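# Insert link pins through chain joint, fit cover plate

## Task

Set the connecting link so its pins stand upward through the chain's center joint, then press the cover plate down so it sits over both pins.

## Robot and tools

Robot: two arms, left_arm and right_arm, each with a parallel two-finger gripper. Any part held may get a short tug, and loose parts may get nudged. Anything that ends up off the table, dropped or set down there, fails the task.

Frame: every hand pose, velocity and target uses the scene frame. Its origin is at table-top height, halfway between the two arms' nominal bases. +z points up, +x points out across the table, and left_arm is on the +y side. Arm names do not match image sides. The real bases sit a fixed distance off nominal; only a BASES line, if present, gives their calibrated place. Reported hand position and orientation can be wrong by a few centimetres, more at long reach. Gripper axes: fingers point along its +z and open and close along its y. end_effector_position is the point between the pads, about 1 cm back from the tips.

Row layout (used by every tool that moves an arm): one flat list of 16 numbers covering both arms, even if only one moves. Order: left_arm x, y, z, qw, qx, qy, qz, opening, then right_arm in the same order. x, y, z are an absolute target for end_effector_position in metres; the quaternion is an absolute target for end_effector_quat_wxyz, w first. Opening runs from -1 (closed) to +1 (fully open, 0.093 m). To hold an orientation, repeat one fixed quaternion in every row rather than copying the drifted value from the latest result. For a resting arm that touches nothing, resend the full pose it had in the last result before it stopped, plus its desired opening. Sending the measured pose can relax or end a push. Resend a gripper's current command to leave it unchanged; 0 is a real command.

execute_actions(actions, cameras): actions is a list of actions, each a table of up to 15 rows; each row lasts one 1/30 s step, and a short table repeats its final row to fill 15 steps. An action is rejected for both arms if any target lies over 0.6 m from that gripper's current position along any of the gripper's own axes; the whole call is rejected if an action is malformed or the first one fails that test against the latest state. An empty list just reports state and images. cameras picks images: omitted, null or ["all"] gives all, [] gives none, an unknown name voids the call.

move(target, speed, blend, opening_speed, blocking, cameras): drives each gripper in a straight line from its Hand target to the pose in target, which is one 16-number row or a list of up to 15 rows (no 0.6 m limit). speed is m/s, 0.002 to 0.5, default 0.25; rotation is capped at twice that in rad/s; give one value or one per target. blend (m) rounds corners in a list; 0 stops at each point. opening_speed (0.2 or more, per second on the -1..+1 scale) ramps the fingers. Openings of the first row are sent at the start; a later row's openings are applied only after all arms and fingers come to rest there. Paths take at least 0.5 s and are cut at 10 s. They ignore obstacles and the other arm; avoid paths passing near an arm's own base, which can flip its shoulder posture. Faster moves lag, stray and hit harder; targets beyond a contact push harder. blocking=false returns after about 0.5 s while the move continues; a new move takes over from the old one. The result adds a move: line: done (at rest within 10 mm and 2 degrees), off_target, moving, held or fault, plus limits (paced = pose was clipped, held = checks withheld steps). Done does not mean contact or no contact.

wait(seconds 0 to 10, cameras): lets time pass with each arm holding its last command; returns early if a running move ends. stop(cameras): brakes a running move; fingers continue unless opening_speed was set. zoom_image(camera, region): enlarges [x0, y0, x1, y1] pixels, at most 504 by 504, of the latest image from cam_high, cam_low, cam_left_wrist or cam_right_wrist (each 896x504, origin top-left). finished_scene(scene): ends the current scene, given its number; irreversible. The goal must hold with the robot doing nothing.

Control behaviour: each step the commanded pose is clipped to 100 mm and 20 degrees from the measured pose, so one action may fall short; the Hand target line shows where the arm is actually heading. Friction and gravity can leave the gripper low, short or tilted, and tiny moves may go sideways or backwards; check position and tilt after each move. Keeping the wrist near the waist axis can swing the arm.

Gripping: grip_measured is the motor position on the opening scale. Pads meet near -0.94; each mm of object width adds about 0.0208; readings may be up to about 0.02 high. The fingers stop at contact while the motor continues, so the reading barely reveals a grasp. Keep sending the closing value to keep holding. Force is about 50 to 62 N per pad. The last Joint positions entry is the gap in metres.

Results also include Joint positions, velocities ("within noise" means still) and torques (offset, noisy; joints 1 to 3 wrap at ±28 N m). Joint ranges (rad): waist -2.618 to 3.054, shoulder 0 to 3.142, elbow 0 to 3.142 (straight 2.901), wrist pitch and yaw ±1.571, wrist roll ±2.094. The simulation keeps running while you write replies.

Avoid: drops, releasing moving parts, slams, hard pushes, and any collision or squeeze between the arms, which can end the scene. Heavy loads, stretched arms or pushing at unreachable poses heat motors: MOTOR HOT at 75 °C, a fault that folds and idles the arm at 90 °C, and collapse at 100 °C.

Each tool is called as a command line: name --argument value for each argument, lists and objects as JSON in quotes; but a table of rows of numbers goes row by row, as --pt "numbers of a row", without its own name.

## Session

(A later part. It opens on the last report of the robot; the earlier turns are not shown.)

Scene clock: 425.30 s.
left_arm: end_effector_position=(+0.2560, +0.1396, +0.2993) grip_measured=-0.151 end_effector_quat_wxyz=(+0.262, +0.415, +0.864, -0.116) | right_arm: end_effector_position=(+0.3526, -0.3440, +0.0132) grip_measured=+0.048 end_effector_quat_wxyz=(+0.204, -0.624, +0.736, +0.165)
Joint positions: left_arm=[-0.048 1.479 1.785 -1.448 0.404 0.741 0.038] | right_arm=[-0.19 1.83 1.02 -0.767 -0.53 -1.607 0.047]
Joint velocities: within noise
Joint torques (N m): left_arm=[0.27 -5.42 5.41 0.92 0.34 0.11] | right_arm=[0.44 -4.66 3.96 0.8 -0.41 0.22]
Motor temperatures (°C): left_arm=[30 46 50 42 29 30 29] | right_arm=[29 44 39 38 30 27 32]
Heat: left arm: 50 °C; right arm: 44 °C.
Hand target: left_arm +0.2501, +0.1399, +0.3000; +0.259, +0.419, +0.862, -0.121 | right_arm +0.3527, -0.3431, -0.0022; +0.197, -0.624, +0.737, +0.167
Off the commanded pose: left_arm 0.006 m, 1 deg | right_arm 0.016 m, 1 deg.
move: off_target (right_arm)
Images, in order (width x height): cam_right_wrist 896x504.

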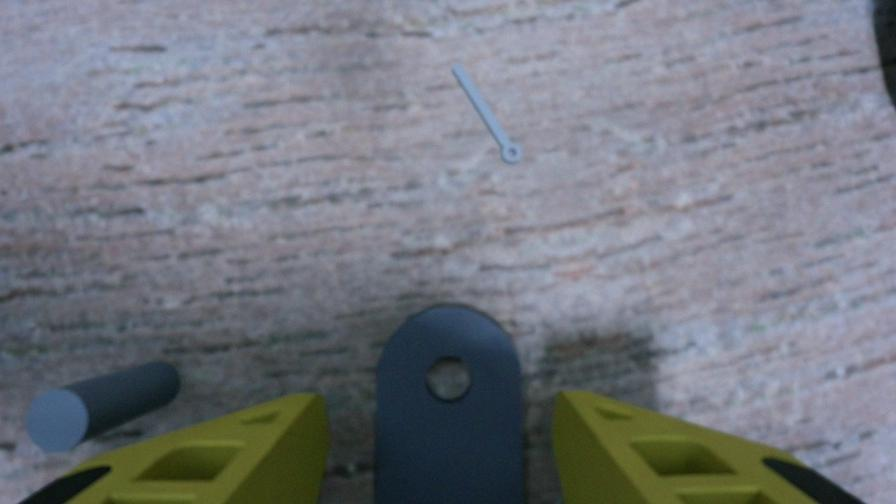

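move --pt "0.25 0.14 0.30 0.2588 0.4188 0.8624 -0.1208 -0.15 0.3535 -0.340 0.012 0.1325 -0.6363 0.7516 0.1122 0.05" --speed 0.08 --cameras '["cam_right_wrist"]'

Scene clock: 428.07 s.
left_arm: end_effector_position=(+0.2560, +0.1396, +0.2993) grip_measured=-0.151 end_effector_quat_wxyz=(+0.262, +0.415, +0.864, -0.116) | right_arm: end_effector_position=(+0.3525, -0.3423, +0.0120) grip_measured=+0.048 end_effector_quat_wxyz=(+0.138, -0.632, +0.754, +0.120)
Joint positions: left_arm=[-0.048 1.479 1.785 -1.448 0.404 0.741 0.038] | right_arm=[-0.102 1.81 1.043 -0.787 -0.367 -1.502 0.047]
Joint velocities: within noise
Joint torques (N m): left_arm=[0.31 -5.42 5.39 0.92 0.34 0.12] | right_arm=[1.18 -9.09 5.49 0.47 -0.18 0.27]
Motor temperatures (°C): left_arm=[30 46 50 42 29 30 29] | right_arm=[29 44 39 38 30 27 32]
Heat: left arm: 50 °C; right arm: 44 °C.
Hand target: left_arm +0.2501, +0.1399, +0.3000; +0.259, +0.419, +0.862, -0.121 | right_arm +0.3534, -0.3400, +0.0120; +0.133, -0.636, +0.752, +0.112
Off the commanded pose: left_arm 0.006 m, 1 deg | right_arm 0.002 m, 1 deg.
move: done
Images, in order (width x height): cam_right_wrist 896x504.

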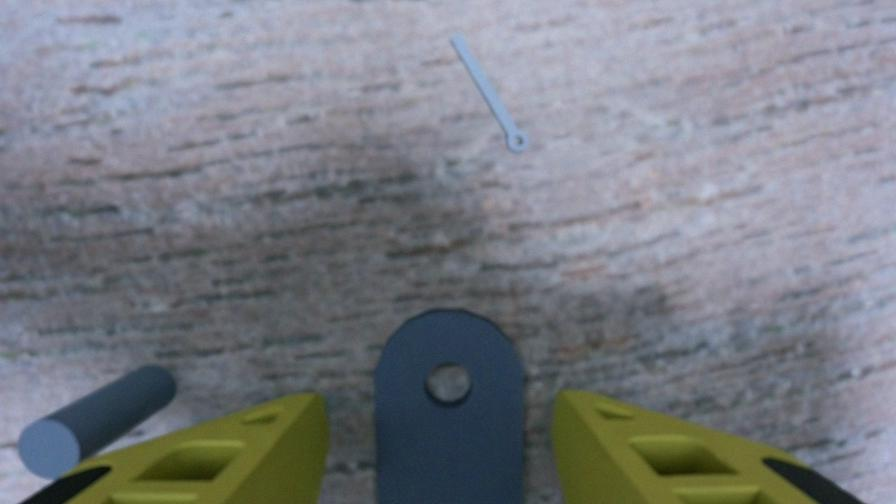

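move --pt "0.25 0.14 0.30 0.2588 0.4188 0.8624 -0.1208 -0.15 0.3540 -0.338 -0.002 0.1325 -0.6363 0.7516 0.1122 0.05" --speed 0.05 --cameras '["cam_right_wrist"]'

Scene clock: 429.03 s.
left_arm: end_effector_position=(+0.2560, +0.1396, +0.2993) grip_measured=-0.151 end_effector_quat_wxyz=(+0.262, +0.415, +0.864, -0.116) | right_arm: end_effector_position=(+0.3528, -0.3421, +0.0119) grip_measured=+0.048 end_effector_quat_wxyz=(+0.136, -0.631, +0.754, +0.119)
Joint positions: left_arm=[-0.048 1.479 1.785 -1.448 0.404 0.741 0.038] | right_arm=[-0.1 1.81 1.044 -0.785 -0.363 -1.499 0.047]
Joint velocities: within noise
Joint torques (N m): left_arm=[0.29 -5.42 5.41 0.92 0.34 0.12] | right_arm=[1.54 -6.41 3.21 0.96 -0.26 0.27]
Motor temperatures (°C): left_arm=[30 46 50 42 29 30 29] | right_arm=[29 44 39 38 30 27 32]
Heat: left arm: 50 °C; right arm: 44 °C.
Hand target: left_arm +0.2501, +0.1399, +0.3000; +0.259, +0.419, +0.862, -0.121 | right_arm +0.3534, -0.3381, -0.0012; +0.132, -0.636, +0.752, +0.113
Off the commanded pose: left_arm 0.006 m, 1 deg | right_arm 0.015 m, 1 deg.
move: off_target (right_arm)
Images, in order (width x height): cam_right_wrist 896x504.

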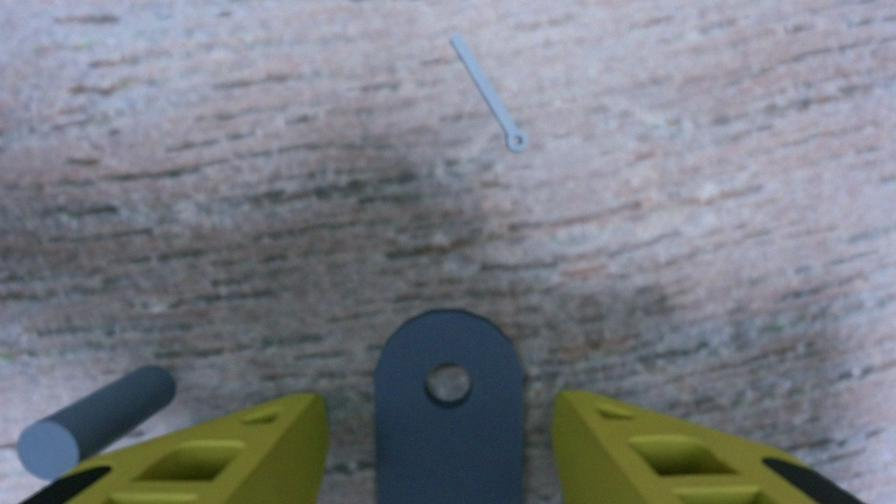

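move --pt "0.25 0.14 0.30 0.2588 0.4188 0.8624 -0.1208 -0.15 0.3540 -0.341 0.006 0.1325 -0.6363 0.7516 0.1122 0.05" --speed 0.05 --cameras '[]'

move --pt "0.25 0.14 0.30 0.2588 0.4188 0.8624 -0.1208 -0.15 0.3540 -0.341 0.006 0.1325 -0.6363 0.7516 0.1122 -0.7" --opening_speed 1.0 --cameras '["cam_right_wrist"]'

move --pt "0.25 0.14 0.30 0.2588 0.4188 0.8624 -0.1208 -0.15 0.3540 -0.341 0.06 0.1325 -0.6363 0.7516 0.1122 -0.7" --speed 0.08 --cameras '["cam_right_wrist"]'

Scene clock: 430.93 s.
left_arm: end_effector_position=(+0.2560, +0.1396, +0.2993) grip_measured=-0.151 end_effector_quat_wxyz=(+0.262, +0.415, +0.864, -0.116) | right_arm: end_effector_position=(+0.3527, -0.3422, +0.0119) grip_measured=+0.048 end_effector_quat_wxyz=(+0.136, -0.631, +0.754, +0.119)
Joint positions: left_arm=[-0.048 1.479 1.785 -1.448 0.404 0.741 0.038] | right_arm=[-0.1 1.81 1.044 -0.786 -0.363 -1.499 0.047]
Joint velocities: within noise
Joint torques (N m): left_arm=[0.28 -5.41 5.39 0.92 0.34 0.12] | right_arm=[0.84 -7.71 4.75 0.65 -0.25 0.18]
Motor temperatures (°C): left_arm=[30 46 50 42 29 30 29] | right_arm=[29 44 39 38 30 27 32]
Heat: left arm: 50 °C; right arm: 44 °C.
Hand target: left_arm +0.2501, +0.1399, +0.3000; +0.259, +0.419, +0.862, -0.121 | right_arm +0.3539, -0.3411, +0.0062; +0.132, -0.636, +0.752, +0.112
Off the commanded pose: left_arm 0.006 m, 1 deg | right_arm 0.006 m, 1 deg.
move: done
No camera images: "cameras" was empty.

Scene clock: 431.90 s.
left_arm: end_effector_position=(+0.2560, +0.1396, +0.2993) grip_measured=-0.151 end_effector_quat_wxyz=(+0.262, +0.415, +0.864, -0.116) | right_arm: end_effector_position=(+0.3530, -0.3413, +0.0122) grip_measured=-0.458 end_effector_quat_wxyz=(+0.138, -0.631, +0.754, +0.120)
Joint positions: left_arm=[-0.048 1.479 1.785 -1.448 0.404 0.741 0.038] | right_arm=[-0.1 1.81 1.044 -0.785 -0.369 -1.499 0.023]
Joint velocities: within noise
Joint torques (N m): left_arm=[0.27 -5.44 5.41 0.92 0.34 0.12] | right_arm=[0.83 -7.68 4.77 0.65 -0.2 0.17]
Motor temperatures (°C): left_arm=[30 46 50 42 29 30 29] | right_arm=[29 44 39 38 30 27 32]
Heat: left arm: 50 °C; right arm: 44 °C.
Hand target: left_arm +0.2501, +0.1399, +0.3000; +0.259, +0.419, +0.862, -0.121 | right_arm +0.3539, -0.3410, +0.0062; +0.133, -0.636, +0.752, +0.112
Off the commanded pose: left_arm 0.006 m, 1 deg | right_arm 0.006 m, 1 deg.
move: done
Images, in order (width x height): cam_right_wrist 896x504.

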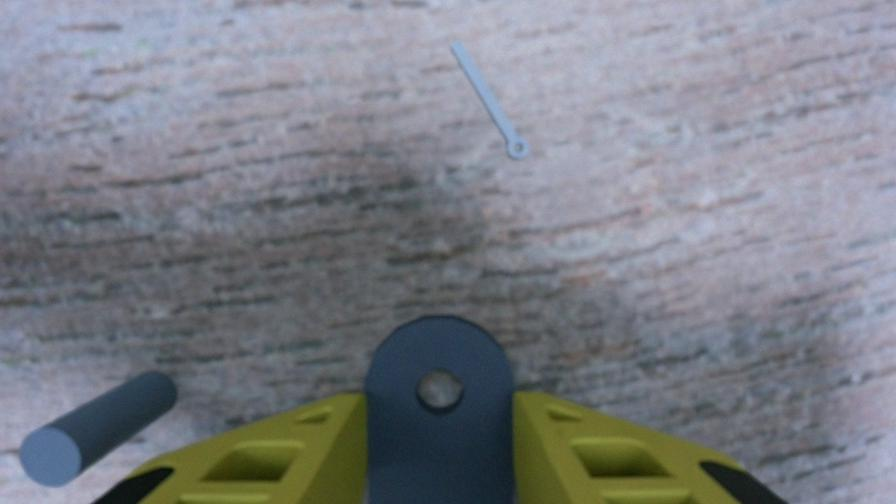

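Scene clock: 433.30 s.
left_arm: end_effector_position=(+0.2560, +0.1396, +0.2993) grip_measured=-0.151 end_effector_quat_wxyz=(+0.262, +0.415, +0.864, -0.116) | right_arm: end_effector_position=(+0.3495, -0.3421, +0.0478) grip_measured=-0.458 end_effector_quat_wxyz=(+0.125, -0.630, +0.756, +0.127)
Joint positions: left_arm=[-0.048 1.479 1.785 -1.448 0.404 0.741 0.038] | right_arm=[-0.099 1.761 1.141 -0.961 -0.359 -1.499 0.023]
Joint velocities: within noise
Joint torques (N m): left_arm=[0.29 -5.41 5.39 0.92 0.34 0.12] | right_arm=[0.77 -11.48 7.38 0.27 -0.29 0.18]
Motor temperatures (°C): left_arm=[30 46 50 42 29 30 29] | right_arm=[29 44 39 37 30 27 32]
Heat: left arm: 50 °C; right arm: 44 °C.
Hand target: left_arm +0.2501, +0.1399, +0.3000; +0.259, +0.419, +0.862, -0.121 | right_arm +0.3539, -0.3409, +0.0598; +0.133, -0.636, +0.752, +0.112
Off the commanded pose: left_arm 0.006 m, 1 deg | right_arm 0.013 m, 2 deg.
move: off_target (right_arm)
Images, in order (width x height): cam_right_wrist 896x504.

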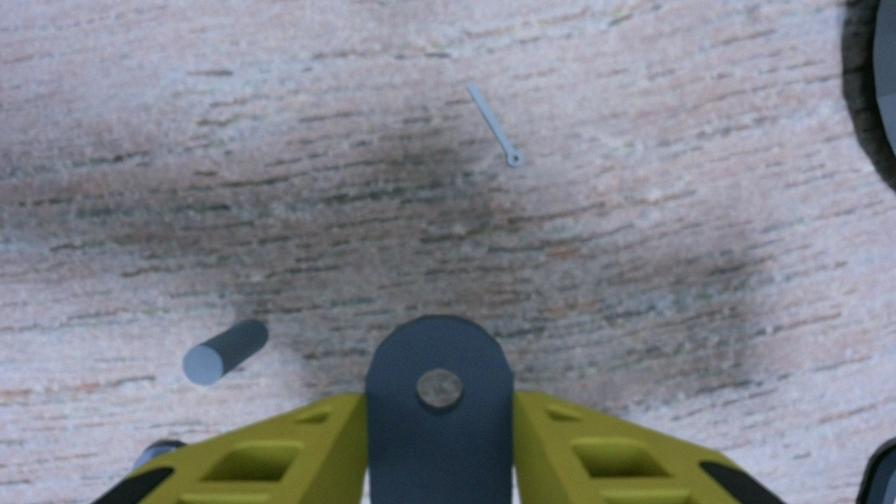

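move --pt "0.25 0.14 0.30 0.2588 0.4188 0.8624 -0.1208 -0.15 0.32 -0.30 0.27 0.2296 -0.446 0.8568 0.1195 -0.7" --pt "0.25 0.14 0.30 0.2588 0.4188 0.8624 -0.1208 -0.15 0.35 -0.10 0.31 0.2523 -0.2157 0.9416 0.0578 -0.7" --pt "0.25 0.14 0.30 0.2588 0.4188 0.8624 -0.1208 -0.15 0.383 -0.049 0.295 0.2523 -0.2157 0.9416 0.0578 -0.7" --speed 0.15 --blend 0.03

Scene clock: 441.43 s.
left_arm: end_effector_position=(+0.2560, +0.1396, +0.2993) grip_measured=-0.151 end_effector_quat_wxyz=(+0.262, +0.415, +0.864, -0.116) | right_arm: end_effector_position=(+0.3818, -0.0532, +0.3033) grip_measured=-0.458 end_effector_quat_wxyz=(+0.261, -0.216, +0.938, +0.067)
Joint positions: left_arm=[-0.048 1.479 1.785 -1.448 0.404 0.741 0.038] | right_arm=[0.82 2.13 2.652 -1.571 0.172 0.313 0.023]
Joint velocities: within noise
Joint torques (N m): left_arm=[0.29 -5.42 5.39 0.92 0.34 0.12] | right_arm=[0.54 -8.92 6.9 1.33 0.11 0.26]
Motor temperatures (°C): left_arm=[30 45 50 41 29 30 29] | right_arm=[29 45 40 37 30 27 33]
Heat: left arm: 50 °C; right arm: 45 °C.
Hand target: left_arm +0.2501, +0.1399, +0.3000; +0.259, +0.419, +0.862, -0.121 | right_arm +0.3829, -0.0492, +0.2950; +0.255, -0.216, +0.941, +0.059
Off the commanded pose: left_arm 0.006 m, 1 deg | right_arm 0.009 m, 1 deg.
joint sent to its limit (right arm) — joint 4 (wrist pitch), lower limit. The joint targets still meet the commanded pose.
move: done

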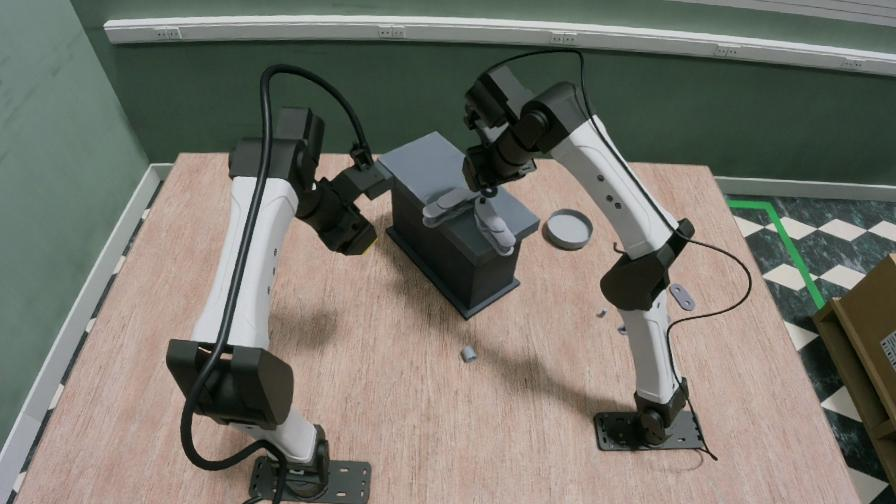

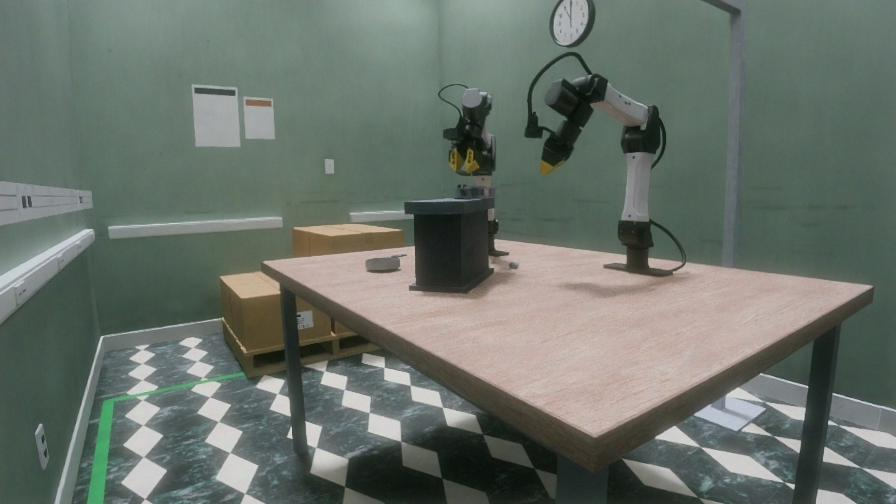

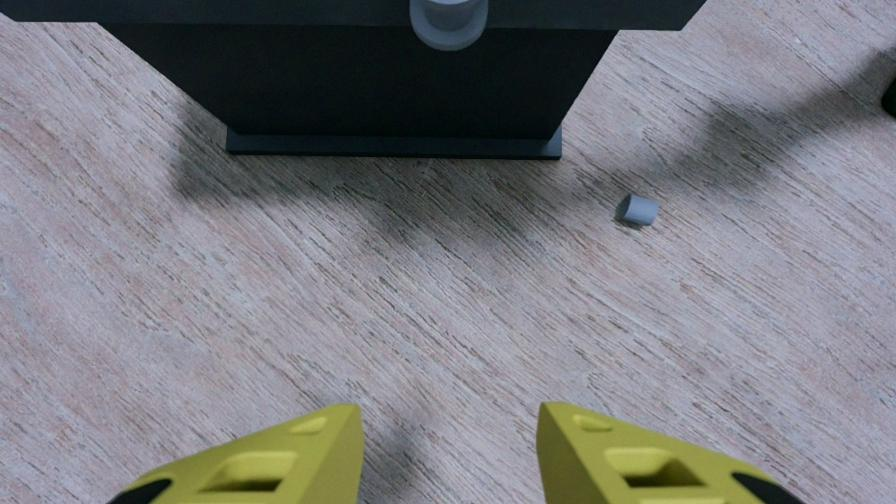

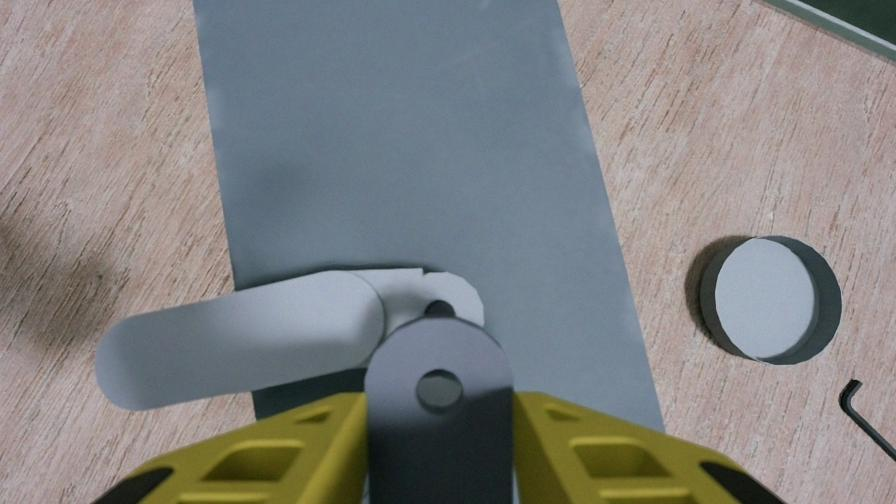

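execute_actions --actions '[]'

Scene clock: 443.07 s.
left_arm: end_effector_position=(+0.2560, +0.1396, +0.2993) grip_measured=-0.151 end_effector_quat_wxyz=(+0.262, +0.415, +0.864, -0.116) | right_arm: end_effector_position=(+0.3817, -0.0534, +0.3031) grip_measured=-0.458 end_effector_quat_wxyz=(+0.261, -0.216, +0.939, +0.066)
Joint positions: left_arm=[-0.048 1.479 1.785 -1.448 0.404 0.741 0.038] | right_arm=[0.82 2.13 2.652 -1.572 0.172 0.314 0.023]
Joint velocities: within noise
Joint torques (N m): left_arm=[0.27 -5.42 5.41 0.93 0.34 0.12] | right_arm=[0.55 -8.91 6.9 1.31 0.11 0.25]
Motor temperatures (°C): left_arm=[30 45 50 41 29 30 29] | right_arm=[29 45 40 37 30 27 33]
Heat: left arm: 50 °C; right arm: 45 °C.
Hand target: left_arm +0.2501, +0.1399, +0.3000; +0.259, +0.419, +0.862, -0.121 | right_arm +0.3828, -0.0492, +0.2950; +0.254, -0.216, +0.941, +0.059
Tool commands: left_gripper/opening=-0.15 right_gripper/opening=-0.7
Off the commanded pose: left_arm 0.006 m, 1 deg | right_arm 0.009 m, 1 deg.

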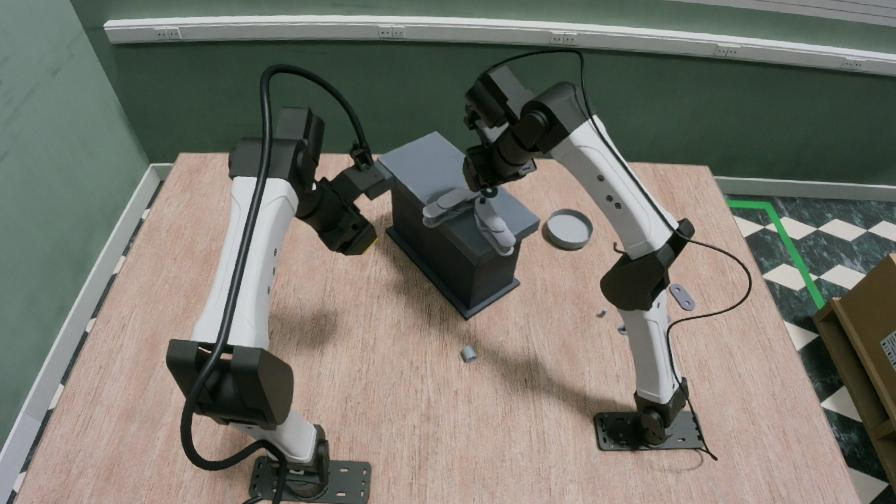

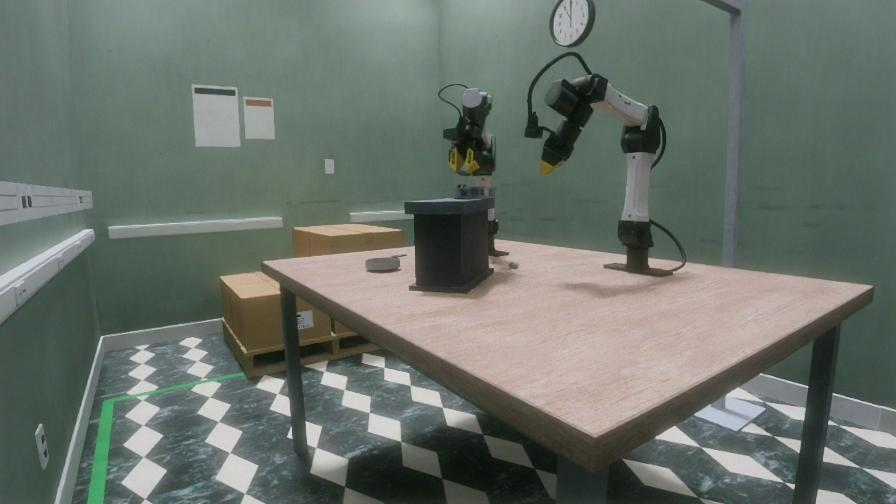

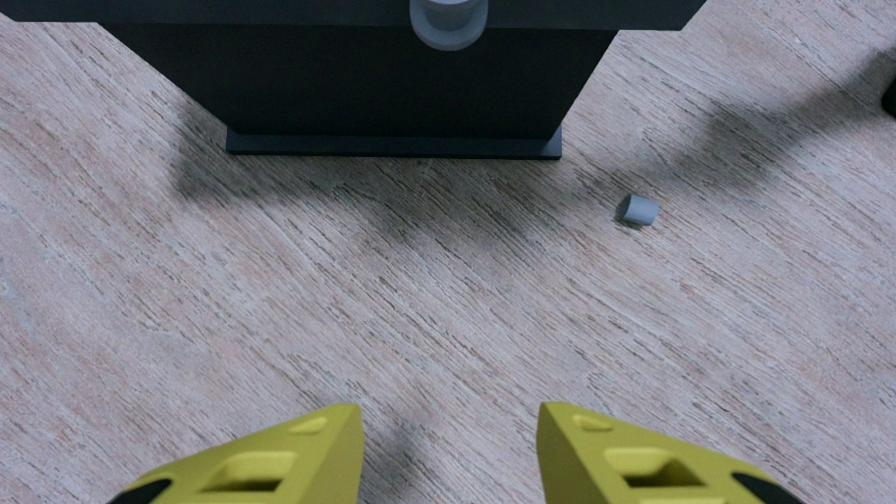

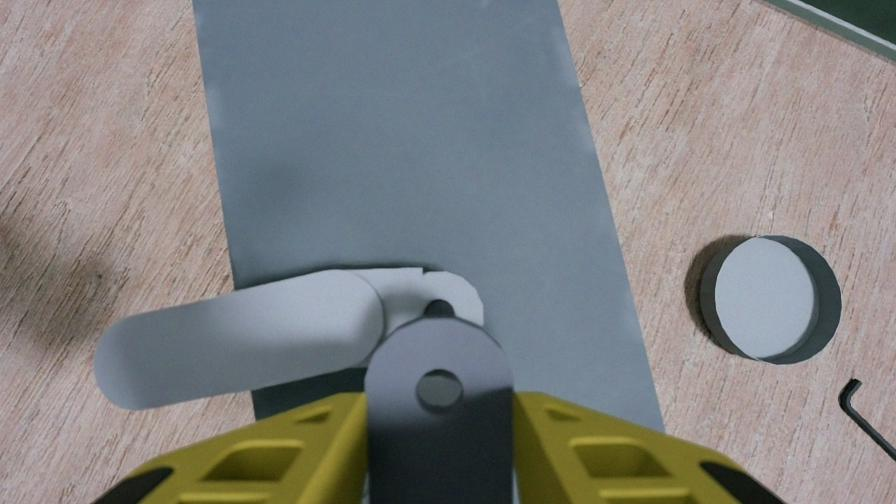

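move --target '[0.25,0.14,0.30,0.2588,0.4188,0.8624,-0.1208,-0.15,0.392,-0.041,0.275,0.1776,-0.2196,0.9585,0.0407,-0.7]' --speed 0.05 --cameras '["cam_right_wrist"]'

Scene clock: 446.90 s.
left_arm: end_effector_position=(+0.2560, +0.1396, +0.2993) grip_measured=-0.151 end_effector_quat_wxyz=(+0.262, +0.415, +0.864, -0.116) | right_arm: end_effector_position=(+0.3876, -0.0422, +0.2819) grip_measured=-0.458 end_effector_quat_wxyz=(+0.237, -0.221, +0.944, +0.071)
Joint positions: left_arm=[-0.048 1.479 1.785 -1.448 0.404 0.741 0.038] | right_arm=[0.815 2.192 2.676 -1.573 0.136 0.314 0.023]
Joint velocities: within noise
Joint torques (N m): left_arm=[0.29 -5.45 5.39 0.91 0.34 0.12] | right_arm=[-0.55 -9.69 7.25 1.26 -0.1 0.13]
Motor temperatures (°C): left_arm=[30 44 50 41 29 30 29] | right_arm=[29 46 40 37 30 27 33]
Heat: left arm: 50 °C; right arm: 46 °C.
Hand target: left_arm +0.2501, +0.1399, +0.3000; +0.259, +0.419, +0.862, -0.121 | right_arm +0.3916, -0.0414, +0.2745; +0.228, -0.220, +0.946, +0.070
Off the commanded pose: left_arm 0.006 m, 1 deg | right_arm 0.008 m, 8 deg.
joint sent to its limit (right arm) — joint 4 (wrist pitch), lower limit. The joint targets are off in orientation, not in position.
move: off_target (right_arm)
Images, in order (width x height): cam_right_wrist 896x504.

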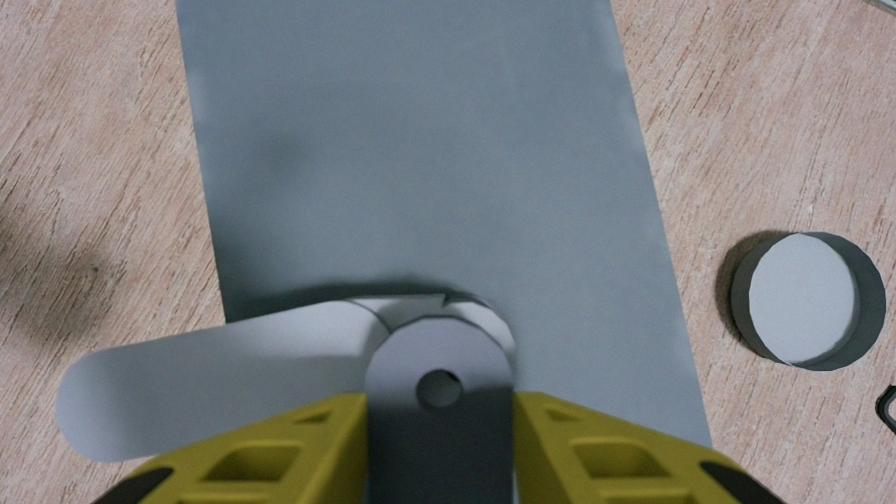

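move --pt "0.25 0.14 0.30 0.2588 0.4188 0.8624 -0.1208 -0.15 0.392 -0.041 0.295 0.2523 -0.2157 0.9416 0.0578 -0.7" --pt "0.25 0.14 0.30 0.2588 0.4188 0.8624 -0.1208 -0.15 0.446 -0.018 0.285 0.2523 -0.2157 0.9416 0.0578 -0.7" --pt "0.25 0.14 0.30 0.2588 0.4188 0.8624 -0.1208 -0.15 0.446 -0.018 0.255 0.2523 -0.2157 0.9416 0.0578 -0.7" --speed 0.06 --cameras '["cam_right_wrist"]'

Scene clock: 450.63 s.
left_arm: end_effector_position=(+0.2560, +0.1396, +0.2993) grip_measured=-0.151 end_effector_quat_wxyz=(+0.262, +0.415, +0.864, -0.116) | right_arm: end_effector_position=(+0.4413, -0.0194, +0.2710) grip_measured=-0.458 end_effector_quat_wxyz=(+0.294, -0.215, +0.928, +0.077)
Joint positions: left_arm=[-0.048 1.479 1.785 -1.448 0.404 0.741 0.038] | right_arm=[0.781 2.356 2.851 -1.467 0.166 0.266 0.023]
Joint velocities: within noise
Joint torques (N m): left_arm=[0.31 -5.44 5.38 0.92 0.34 0.12] | right_arm=[-0.59 -10.14 6.82 1.41 -0.08 0.15]
Motor temperatures (°C): left_arm=[30 44 50 41 29 30 29] | right_arm=[29 46 40 38 30 27 33]
Heat: left arm: 50 °C; right arm: 46 °C.
Hand target: left_arm +0.2501, +0.1399, +0.3000; +0.259, +0.419, +0.862, -0.121 | right_arm +0.4453, -0.0186, +0.2546; +0.278, -0.216, +0.933, +0.071
Off the commanded pose: left_arm 0.006 m, 1 deg | right_arm 0.017 m, 6 deg.
elbow stopped short (right arm): the move would have taken joint 3 (elbow) straighter than the controller allows.
move: off_target (right_arm)
Images, in order (width x height): cam_right_wrist 896x504.

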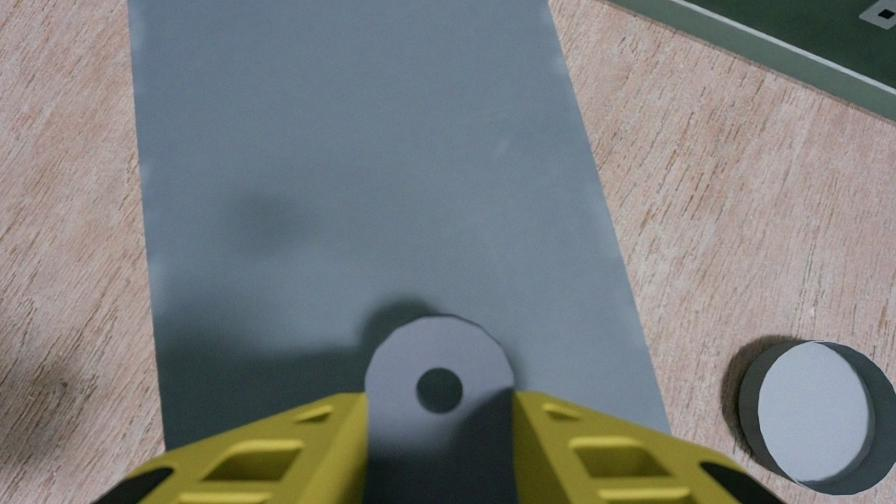

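move --target '[0.25,0.14,0.30,0.2588,0.4188,0.8624,-0.1208,-0.15,0.440,-0.019,0.247,0.2931,-0.2130,0.9297,0.0671,-0.7]' --speed 0.04 --cameras '["cam_right_wrist","cam_low"]'

zoom_image --camera "cam_low" --region '[380, 120, 540, 300]'

Scene clock: 452.87 s.
left_arm: end_effector_position=(+0.2560, +0.1396, +0.2993) grip_measured=-0.151 end_effector_quat_wxyz=(+0.262, +0.415, +0.864, -0.116) | right_arm: end_effector_position=(+0.4499, -0.0144, +0.2375) grip_measured=-0.458 end_effector_quat_wxyz=(+0.293, -0.209, +0.930, +0.069)
Joint positions: left_arm=[-0.048 1.479 1.785 -1.448 0.404 0.741 0.038] | right_arm=[0.781 2.227 2.458 -1.214 0.181 0.275 0.023]
Joint velocities: within noise
Joint torques (N m): left_arm=[0.31 -5.44 5.41 0.92 0.34 0.12] | right_arm=[0.65 -17.43 5.04 1.33 0.08 0.15]
Motor temperatures (°C): left_arm=[30 44 50 41 29 30 29] | right_arm=[29 47 40 38 30 27 33]
Heat: left arm: 50 °C; right arm: 47 °C.
Hand target: left_arm +0.2501, +0.1399, +0.3000; +0.259, +0.419, +0.862, -0.121 | right_arm +0.4403, -0.0188, +0.2468; +0.293, -0.213, +0.930, +0.067
Off the commanded pose: left_arm 0.006 m, 1 deg | right_arm 0.014 m, 1 deg.
move: off_target (right_arm)
Images, in order (width x height): cam_low 896x504, cam_right_wrist 896x504.

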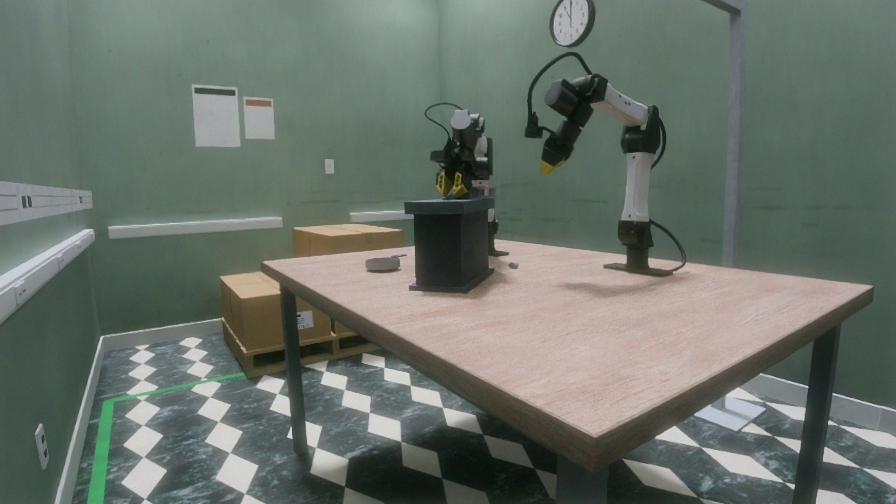

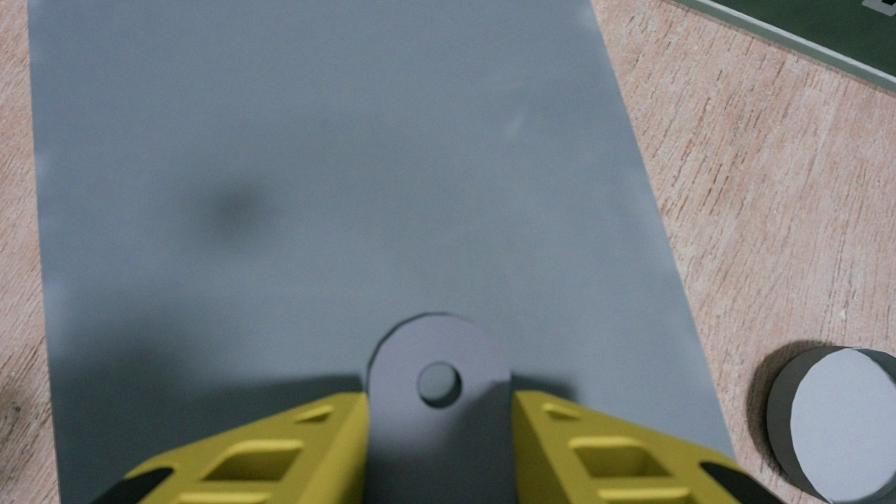

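Scaled by 2.800 from the camera's 896x504 image, which has a finer 1280x720 frame.

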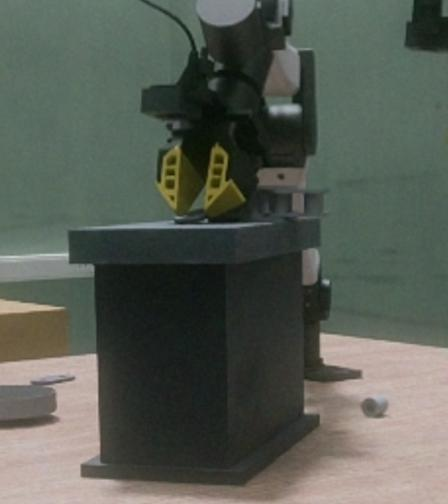

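move --target '[0.25,0.14,0.30,0.2588,0.4188,0.8624,-0.1208,-0.15,0.440,-0.019,0.241,0.2931,-0.2130,0.9297,0.0671,-0.7]' --speed 0.02 --cameras '["cam_right_wrist","cam_low"]'

zoom_image --camera "cam_low" --region '[400, 160, 500, 220]'

Scene clock: 454.23 s.
left_arm: end_effector_position=(+0.2560, +0.1396, +0.2993) grip_measured=-0.151 end_effector_quat_wxyz=(+0.262, +0.415, +0.864, -0.116) | right_arm: end_effector_position=(+0.4514, -0.0133, +0.2371) grip_measured=-0.458 end_effector_quat_wxyz=(+0.301, -0.208, +0.928, +0.074)
Joint positions: left_arm=[-0.048 1.479 1.785 -1.448 0.404 0.741 0.038] | right_arm=[0.781 2.2 2.398 -1.162 0.182 0.275 0.023]
Joint velocities: within noise
Joint torques (N m): left_arm=[0.29 -5.44 5.38 0.92 0.34 0.12] | right_arm=[0.66 -16.81 4.78 1.25 0.07 0.15]
Motor temperatures (°C): left_arm=[30 44 50 41 29 30 29] | right_arm=[29 47 40 38 30 27 33]
Heat: left arm: 50 °C; right arm: 47 °C.
Hand target: left_arm +0.2501, +0.1399, +0.3000; +0.259, +0.419, +0.862, -0.121 | right_arm +0.4403, -0.0188, +0.2410; +0.293, -0.213, +0.930, +0.067
Off the commanded pose: left_arm 0.006 m, 1 deg | right_arm 0.013 m, 1 deg.
move: off_target (right_arm)
Images, in order (width x height): cam_low 896x504, cam_right_wrist 896x504.

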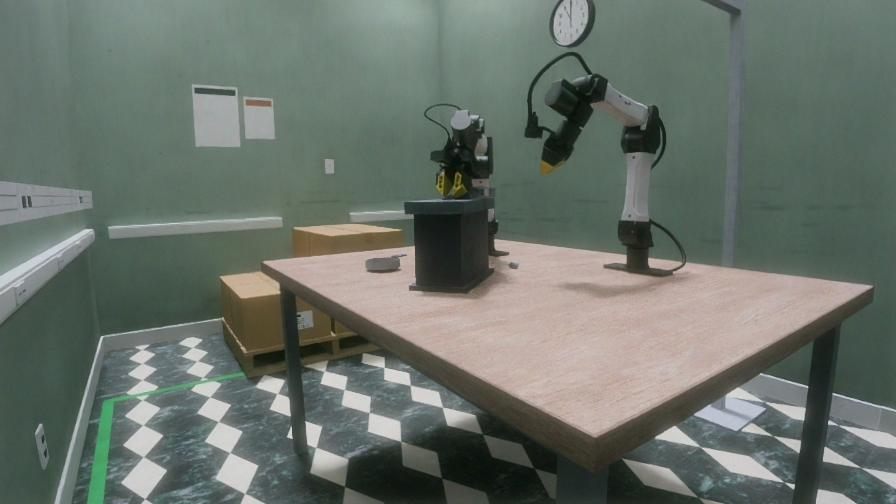

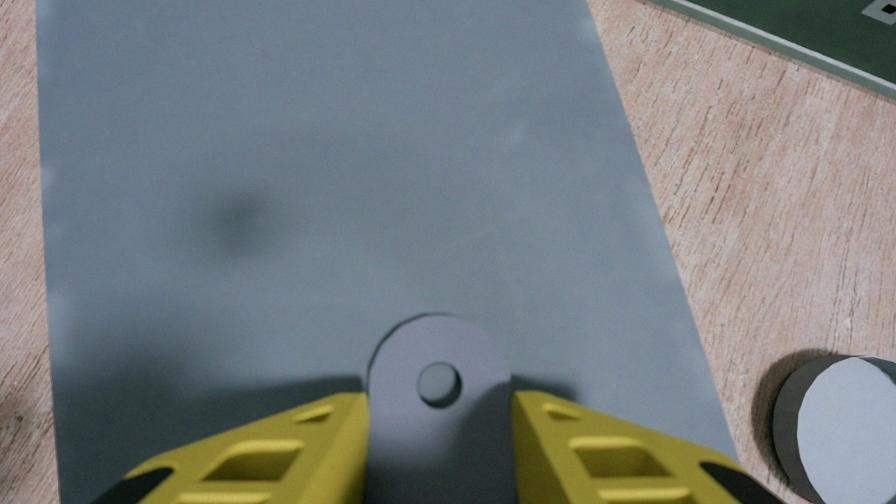

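Scaled by 5.040 from the camera's 896x504 image, which has a finer 1280x720 frame.

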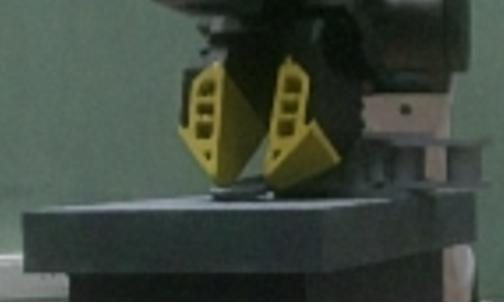

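move --target '[0.25,0.14,0.30,0.2588,0.4188,0.8624,-0.1208,-0.15,0.440,-0.019,0.241,0.2931,-0.2130,0.9297,0.0671,-0.5]' --opening_speed 0.3 --cameras '["cam_right_wrist","cam_low"]'

zoom_image --camera "cam_low" --region '[400, 160, 500, 220]'

Scene clock: 455.73 s.
left_arm: end_effector_position=(+0.2560, +0.1396, +0.2993) grip_measured=-0.151 end_effector_quat_wxyz=(+0.262, +0.415, +0.864, -0.116) | right_arm: end_effector_position=(+0.4514, -0.0132, +0.2371) grip_measured=-0.458 end_effector_quat_wxyz=(+0.301, -0.208, +0.928, +0.074)
Joint positions: left_arm=[-0.048 1.479 1.785 -1.448 0.404 0.741 0.038] | right_arm=[0.781 2.2 2.398 -1.162 0.182 0.275 0.023]
Joint velocities: within noise
Joint torques (N m): left_arm=[0.29 -5.41 5.39 0.92 0.34 0.12] | right_arm=[0.65 -16.81 4.78 1.26 0.07 0.15]
Motor temperatures (°C): left_arm=[30 44 50 41 29 30 29] | right_arm=[29 48 40 38 30 27 33]
Heat: left arm: 50 °C; right arm: 48 °C.
Hand target: left_arm +0.2501, +0.1399, +0.3000; +0.259, +0.419, +0.862, -0.121 | right_arm +0.4404, -0.0187, +0.2410; +0.293, -0.213, +0.930, +0.067
Off the commanded pose: left_arm 0.006 m, 1 deg | right_arm 0.013 m, 1 deg.
move: off_target (right_arm)
Images, in order (width x height): cam_low 896x504, cam_right_wrist 896x504.

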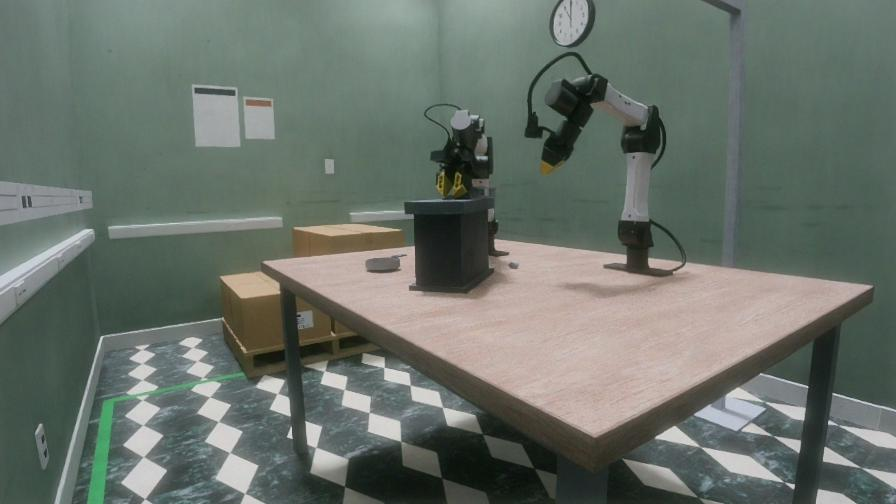

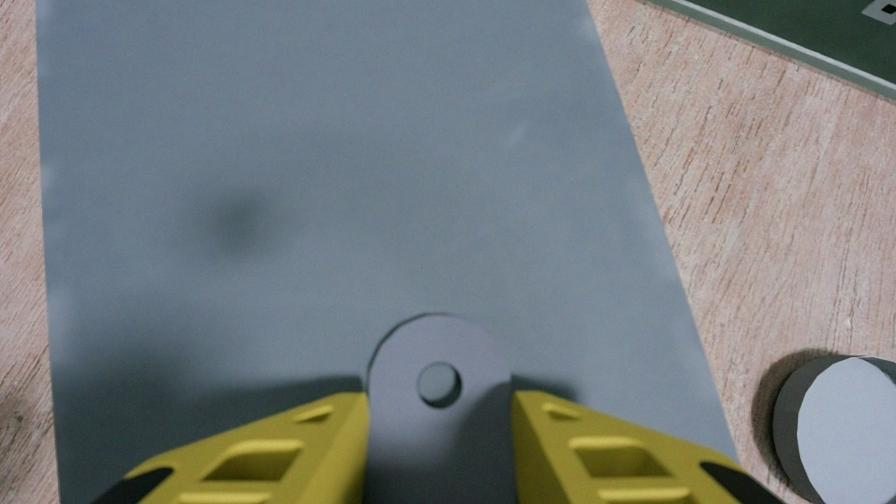

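Scaled by 5.040 from the camera's 896x504 image, which has a finer 1280x720 frame.

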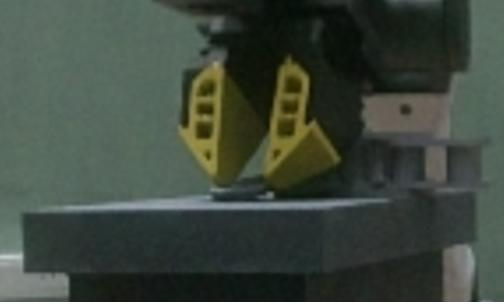

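move --target '[0.25,0.14,0.30,0.2588,0.4188,0.8624,-0.1208,-0.15,0.440,-0.019,0.241,0.2931,-0.2130,0.9297,0.0671,-0.36]' --opening_speed 0.3 --cameras '["cam_right_wrist","cam_low"]'

zoom_image --camera "cam_low" --region '[400, 160, 500, 220]'

Scene clock: 456.77 s.
left_arm: end_effector_position=(+0.2560, +0.1396, +0.2993) grip_measured=-0.151 end_effector_quat_wxyz=(+0.262, +0.415, +0.864, -0.116) | right_arm: end_effector_position=(+0.4516, -0.0134, +0.2371) grip_measured=-0.357 end_effector_quat_wxyz=(+0.301, -0.207, +0.928, +0.073)
Joint positions: left_arm=[-0.048 1.479 1.785 -1.448 0.404 0.741 0.038] | right_arm=[0.781 2.2 2.398 -1.162 0.183 0.275 0.028]
Joint velocities: within noise
Joint torques (N m): left_arm=[0.28 -5.42 5.41 0.93 0.34 0.12] | right_arm=[0.64 -16.81 4.78 1.26 0.06 0.14]
Motor temperatures (°C): left_arm=[30 44 50 41 29 30 29] | right_arm=[29 48 40 38 30 27 33]
Heat: left arm: 50 °C; right arm: 48 °C.
Hand target: left_arm +0.2501, +0.1399, +0.3000; +0.259, +0.419, +0.862, -0.121 | right_arm +0.4404, -0.0188, +0.2410; +0.293, -0.213, +0.930, +0.067
Off the commanded pose: left_arm 0.006 m, 1 deg | right_arm 0.013 m, 1 deg.
move: off_target (right_arm)
Images, in order (width x height): cam_low 896x504, cam_right_wrist 896x504.

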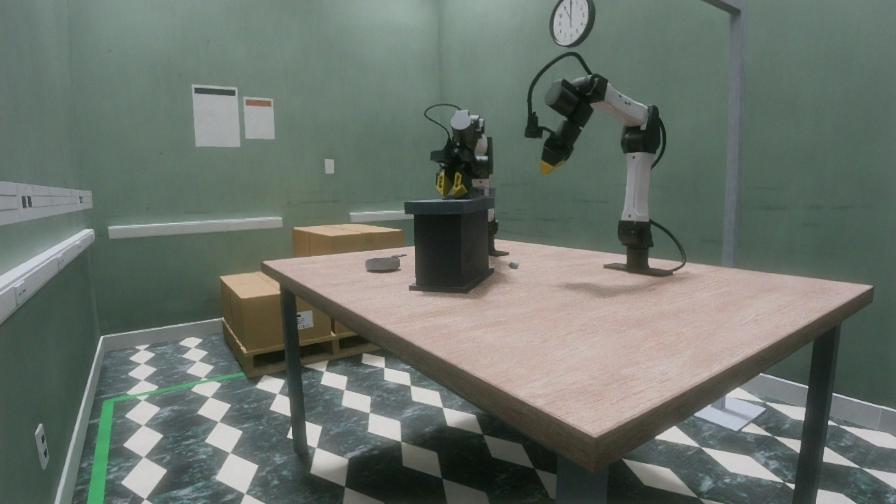

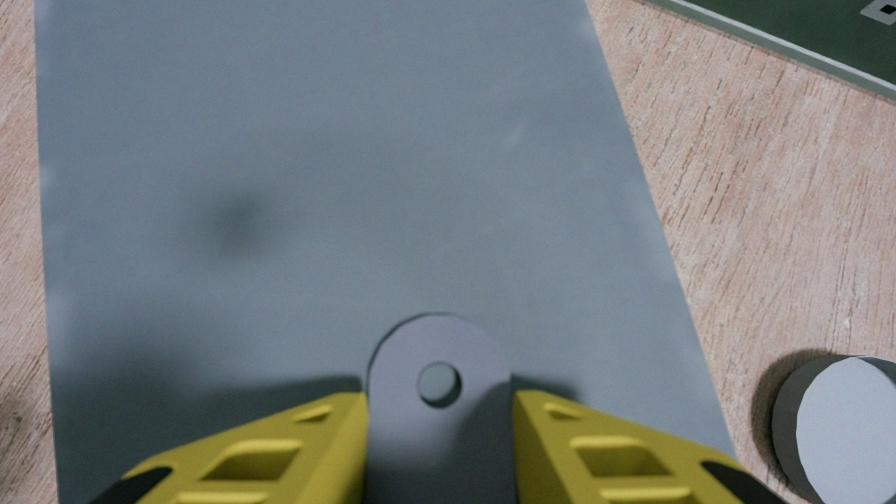

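Scaled by 5.040 from the camera's 896x504 image, which has a finer 1280x720 frame.

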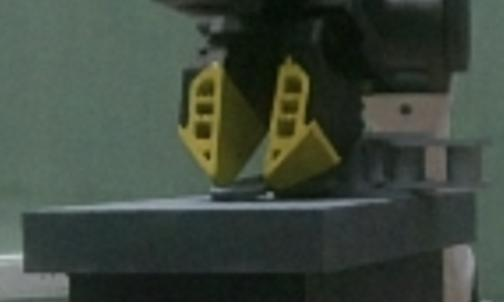

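move --target '[0.25,0.14,0.30,0.2588,0.4188,0.8624,-0.1208,-0.15,0.440,-0.019,0.241,0.2931,-0.2130,0.9297,0.0671,-0.2]' --opening_speed 0.3 --cameras '["cam_right_wrist","cam_low"]'

zoom_image --camera "cam_low" --region '[400, 160, 500, 220]'

Scene clock: 457.90 s.
left_arm: end_effector_position=(+0.2560, +0.1396, +0.2993) grip_measured=-0.151 end_effector_quat_wxyz=(+0.262, +0.415, +0.864, -0.116) | right_arm: end_effector_position=(+0.4522, -0.0142, +0.2374) grip_measured=-0.203 end_effector_quat_wxyz=(+0.303, -0.206, +0.928, +0.071)
Joint positions: left_arm=[-0.048 1.479 1.785 -1.448 0.404 0.741 0.038] | right_arm=[0.781 2.2 2.398 -1.161 0.189 0.275 0.035]
Joint velocities: within noise
Joint torques (N m): left_arm=[0.29 -5.41 5.41 0.92 0.33 0.12] | right_arm=[0.64 -16.81 4.78 1.25 0 0.15]
Motor temperatures (°C): left_arm=[30 44 50 41 29 30 29] | right_arm=[29 48 40 38 30 27 33]
Heat: left arm: 50 °C; right arm: 48 °C.
Hand target: left_arm +0.2501, +0.1399, +0.3000; +0.259, +0.419, +0.862, -0.121 | right_arm +0.4404, -0.0188, +0.2410; +0.293, -0.213, +0.930, +0.067
Off the commanded pose: left_arm 0.006 m, 1 deg | right_arm 0.014 m, 1 deg.
move: off_target (right_arm)
Images, in order (width x height): cam_low 896x504, cam_right_wrist 896x504.

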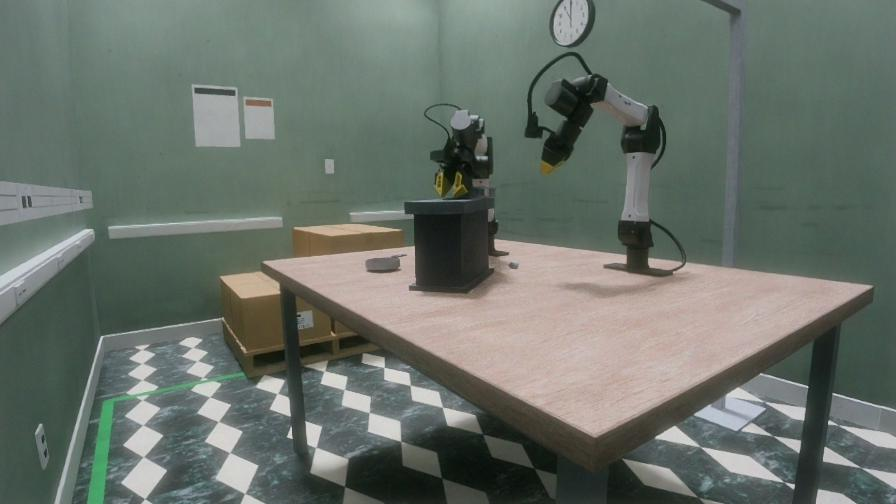

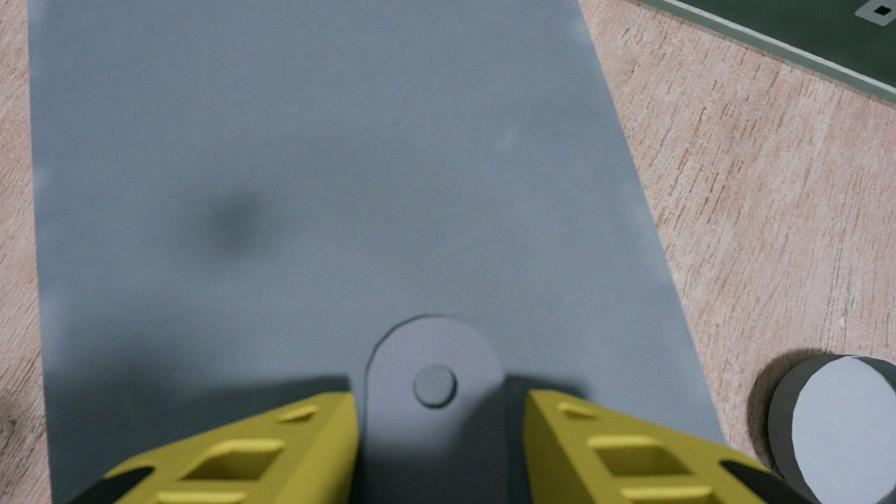

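Scaled by 5.040 from the camera's 896x504 image, which has a finer 1280x720 frame.

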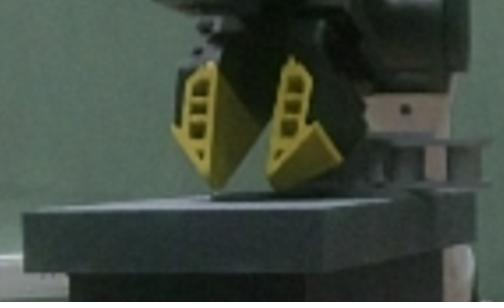

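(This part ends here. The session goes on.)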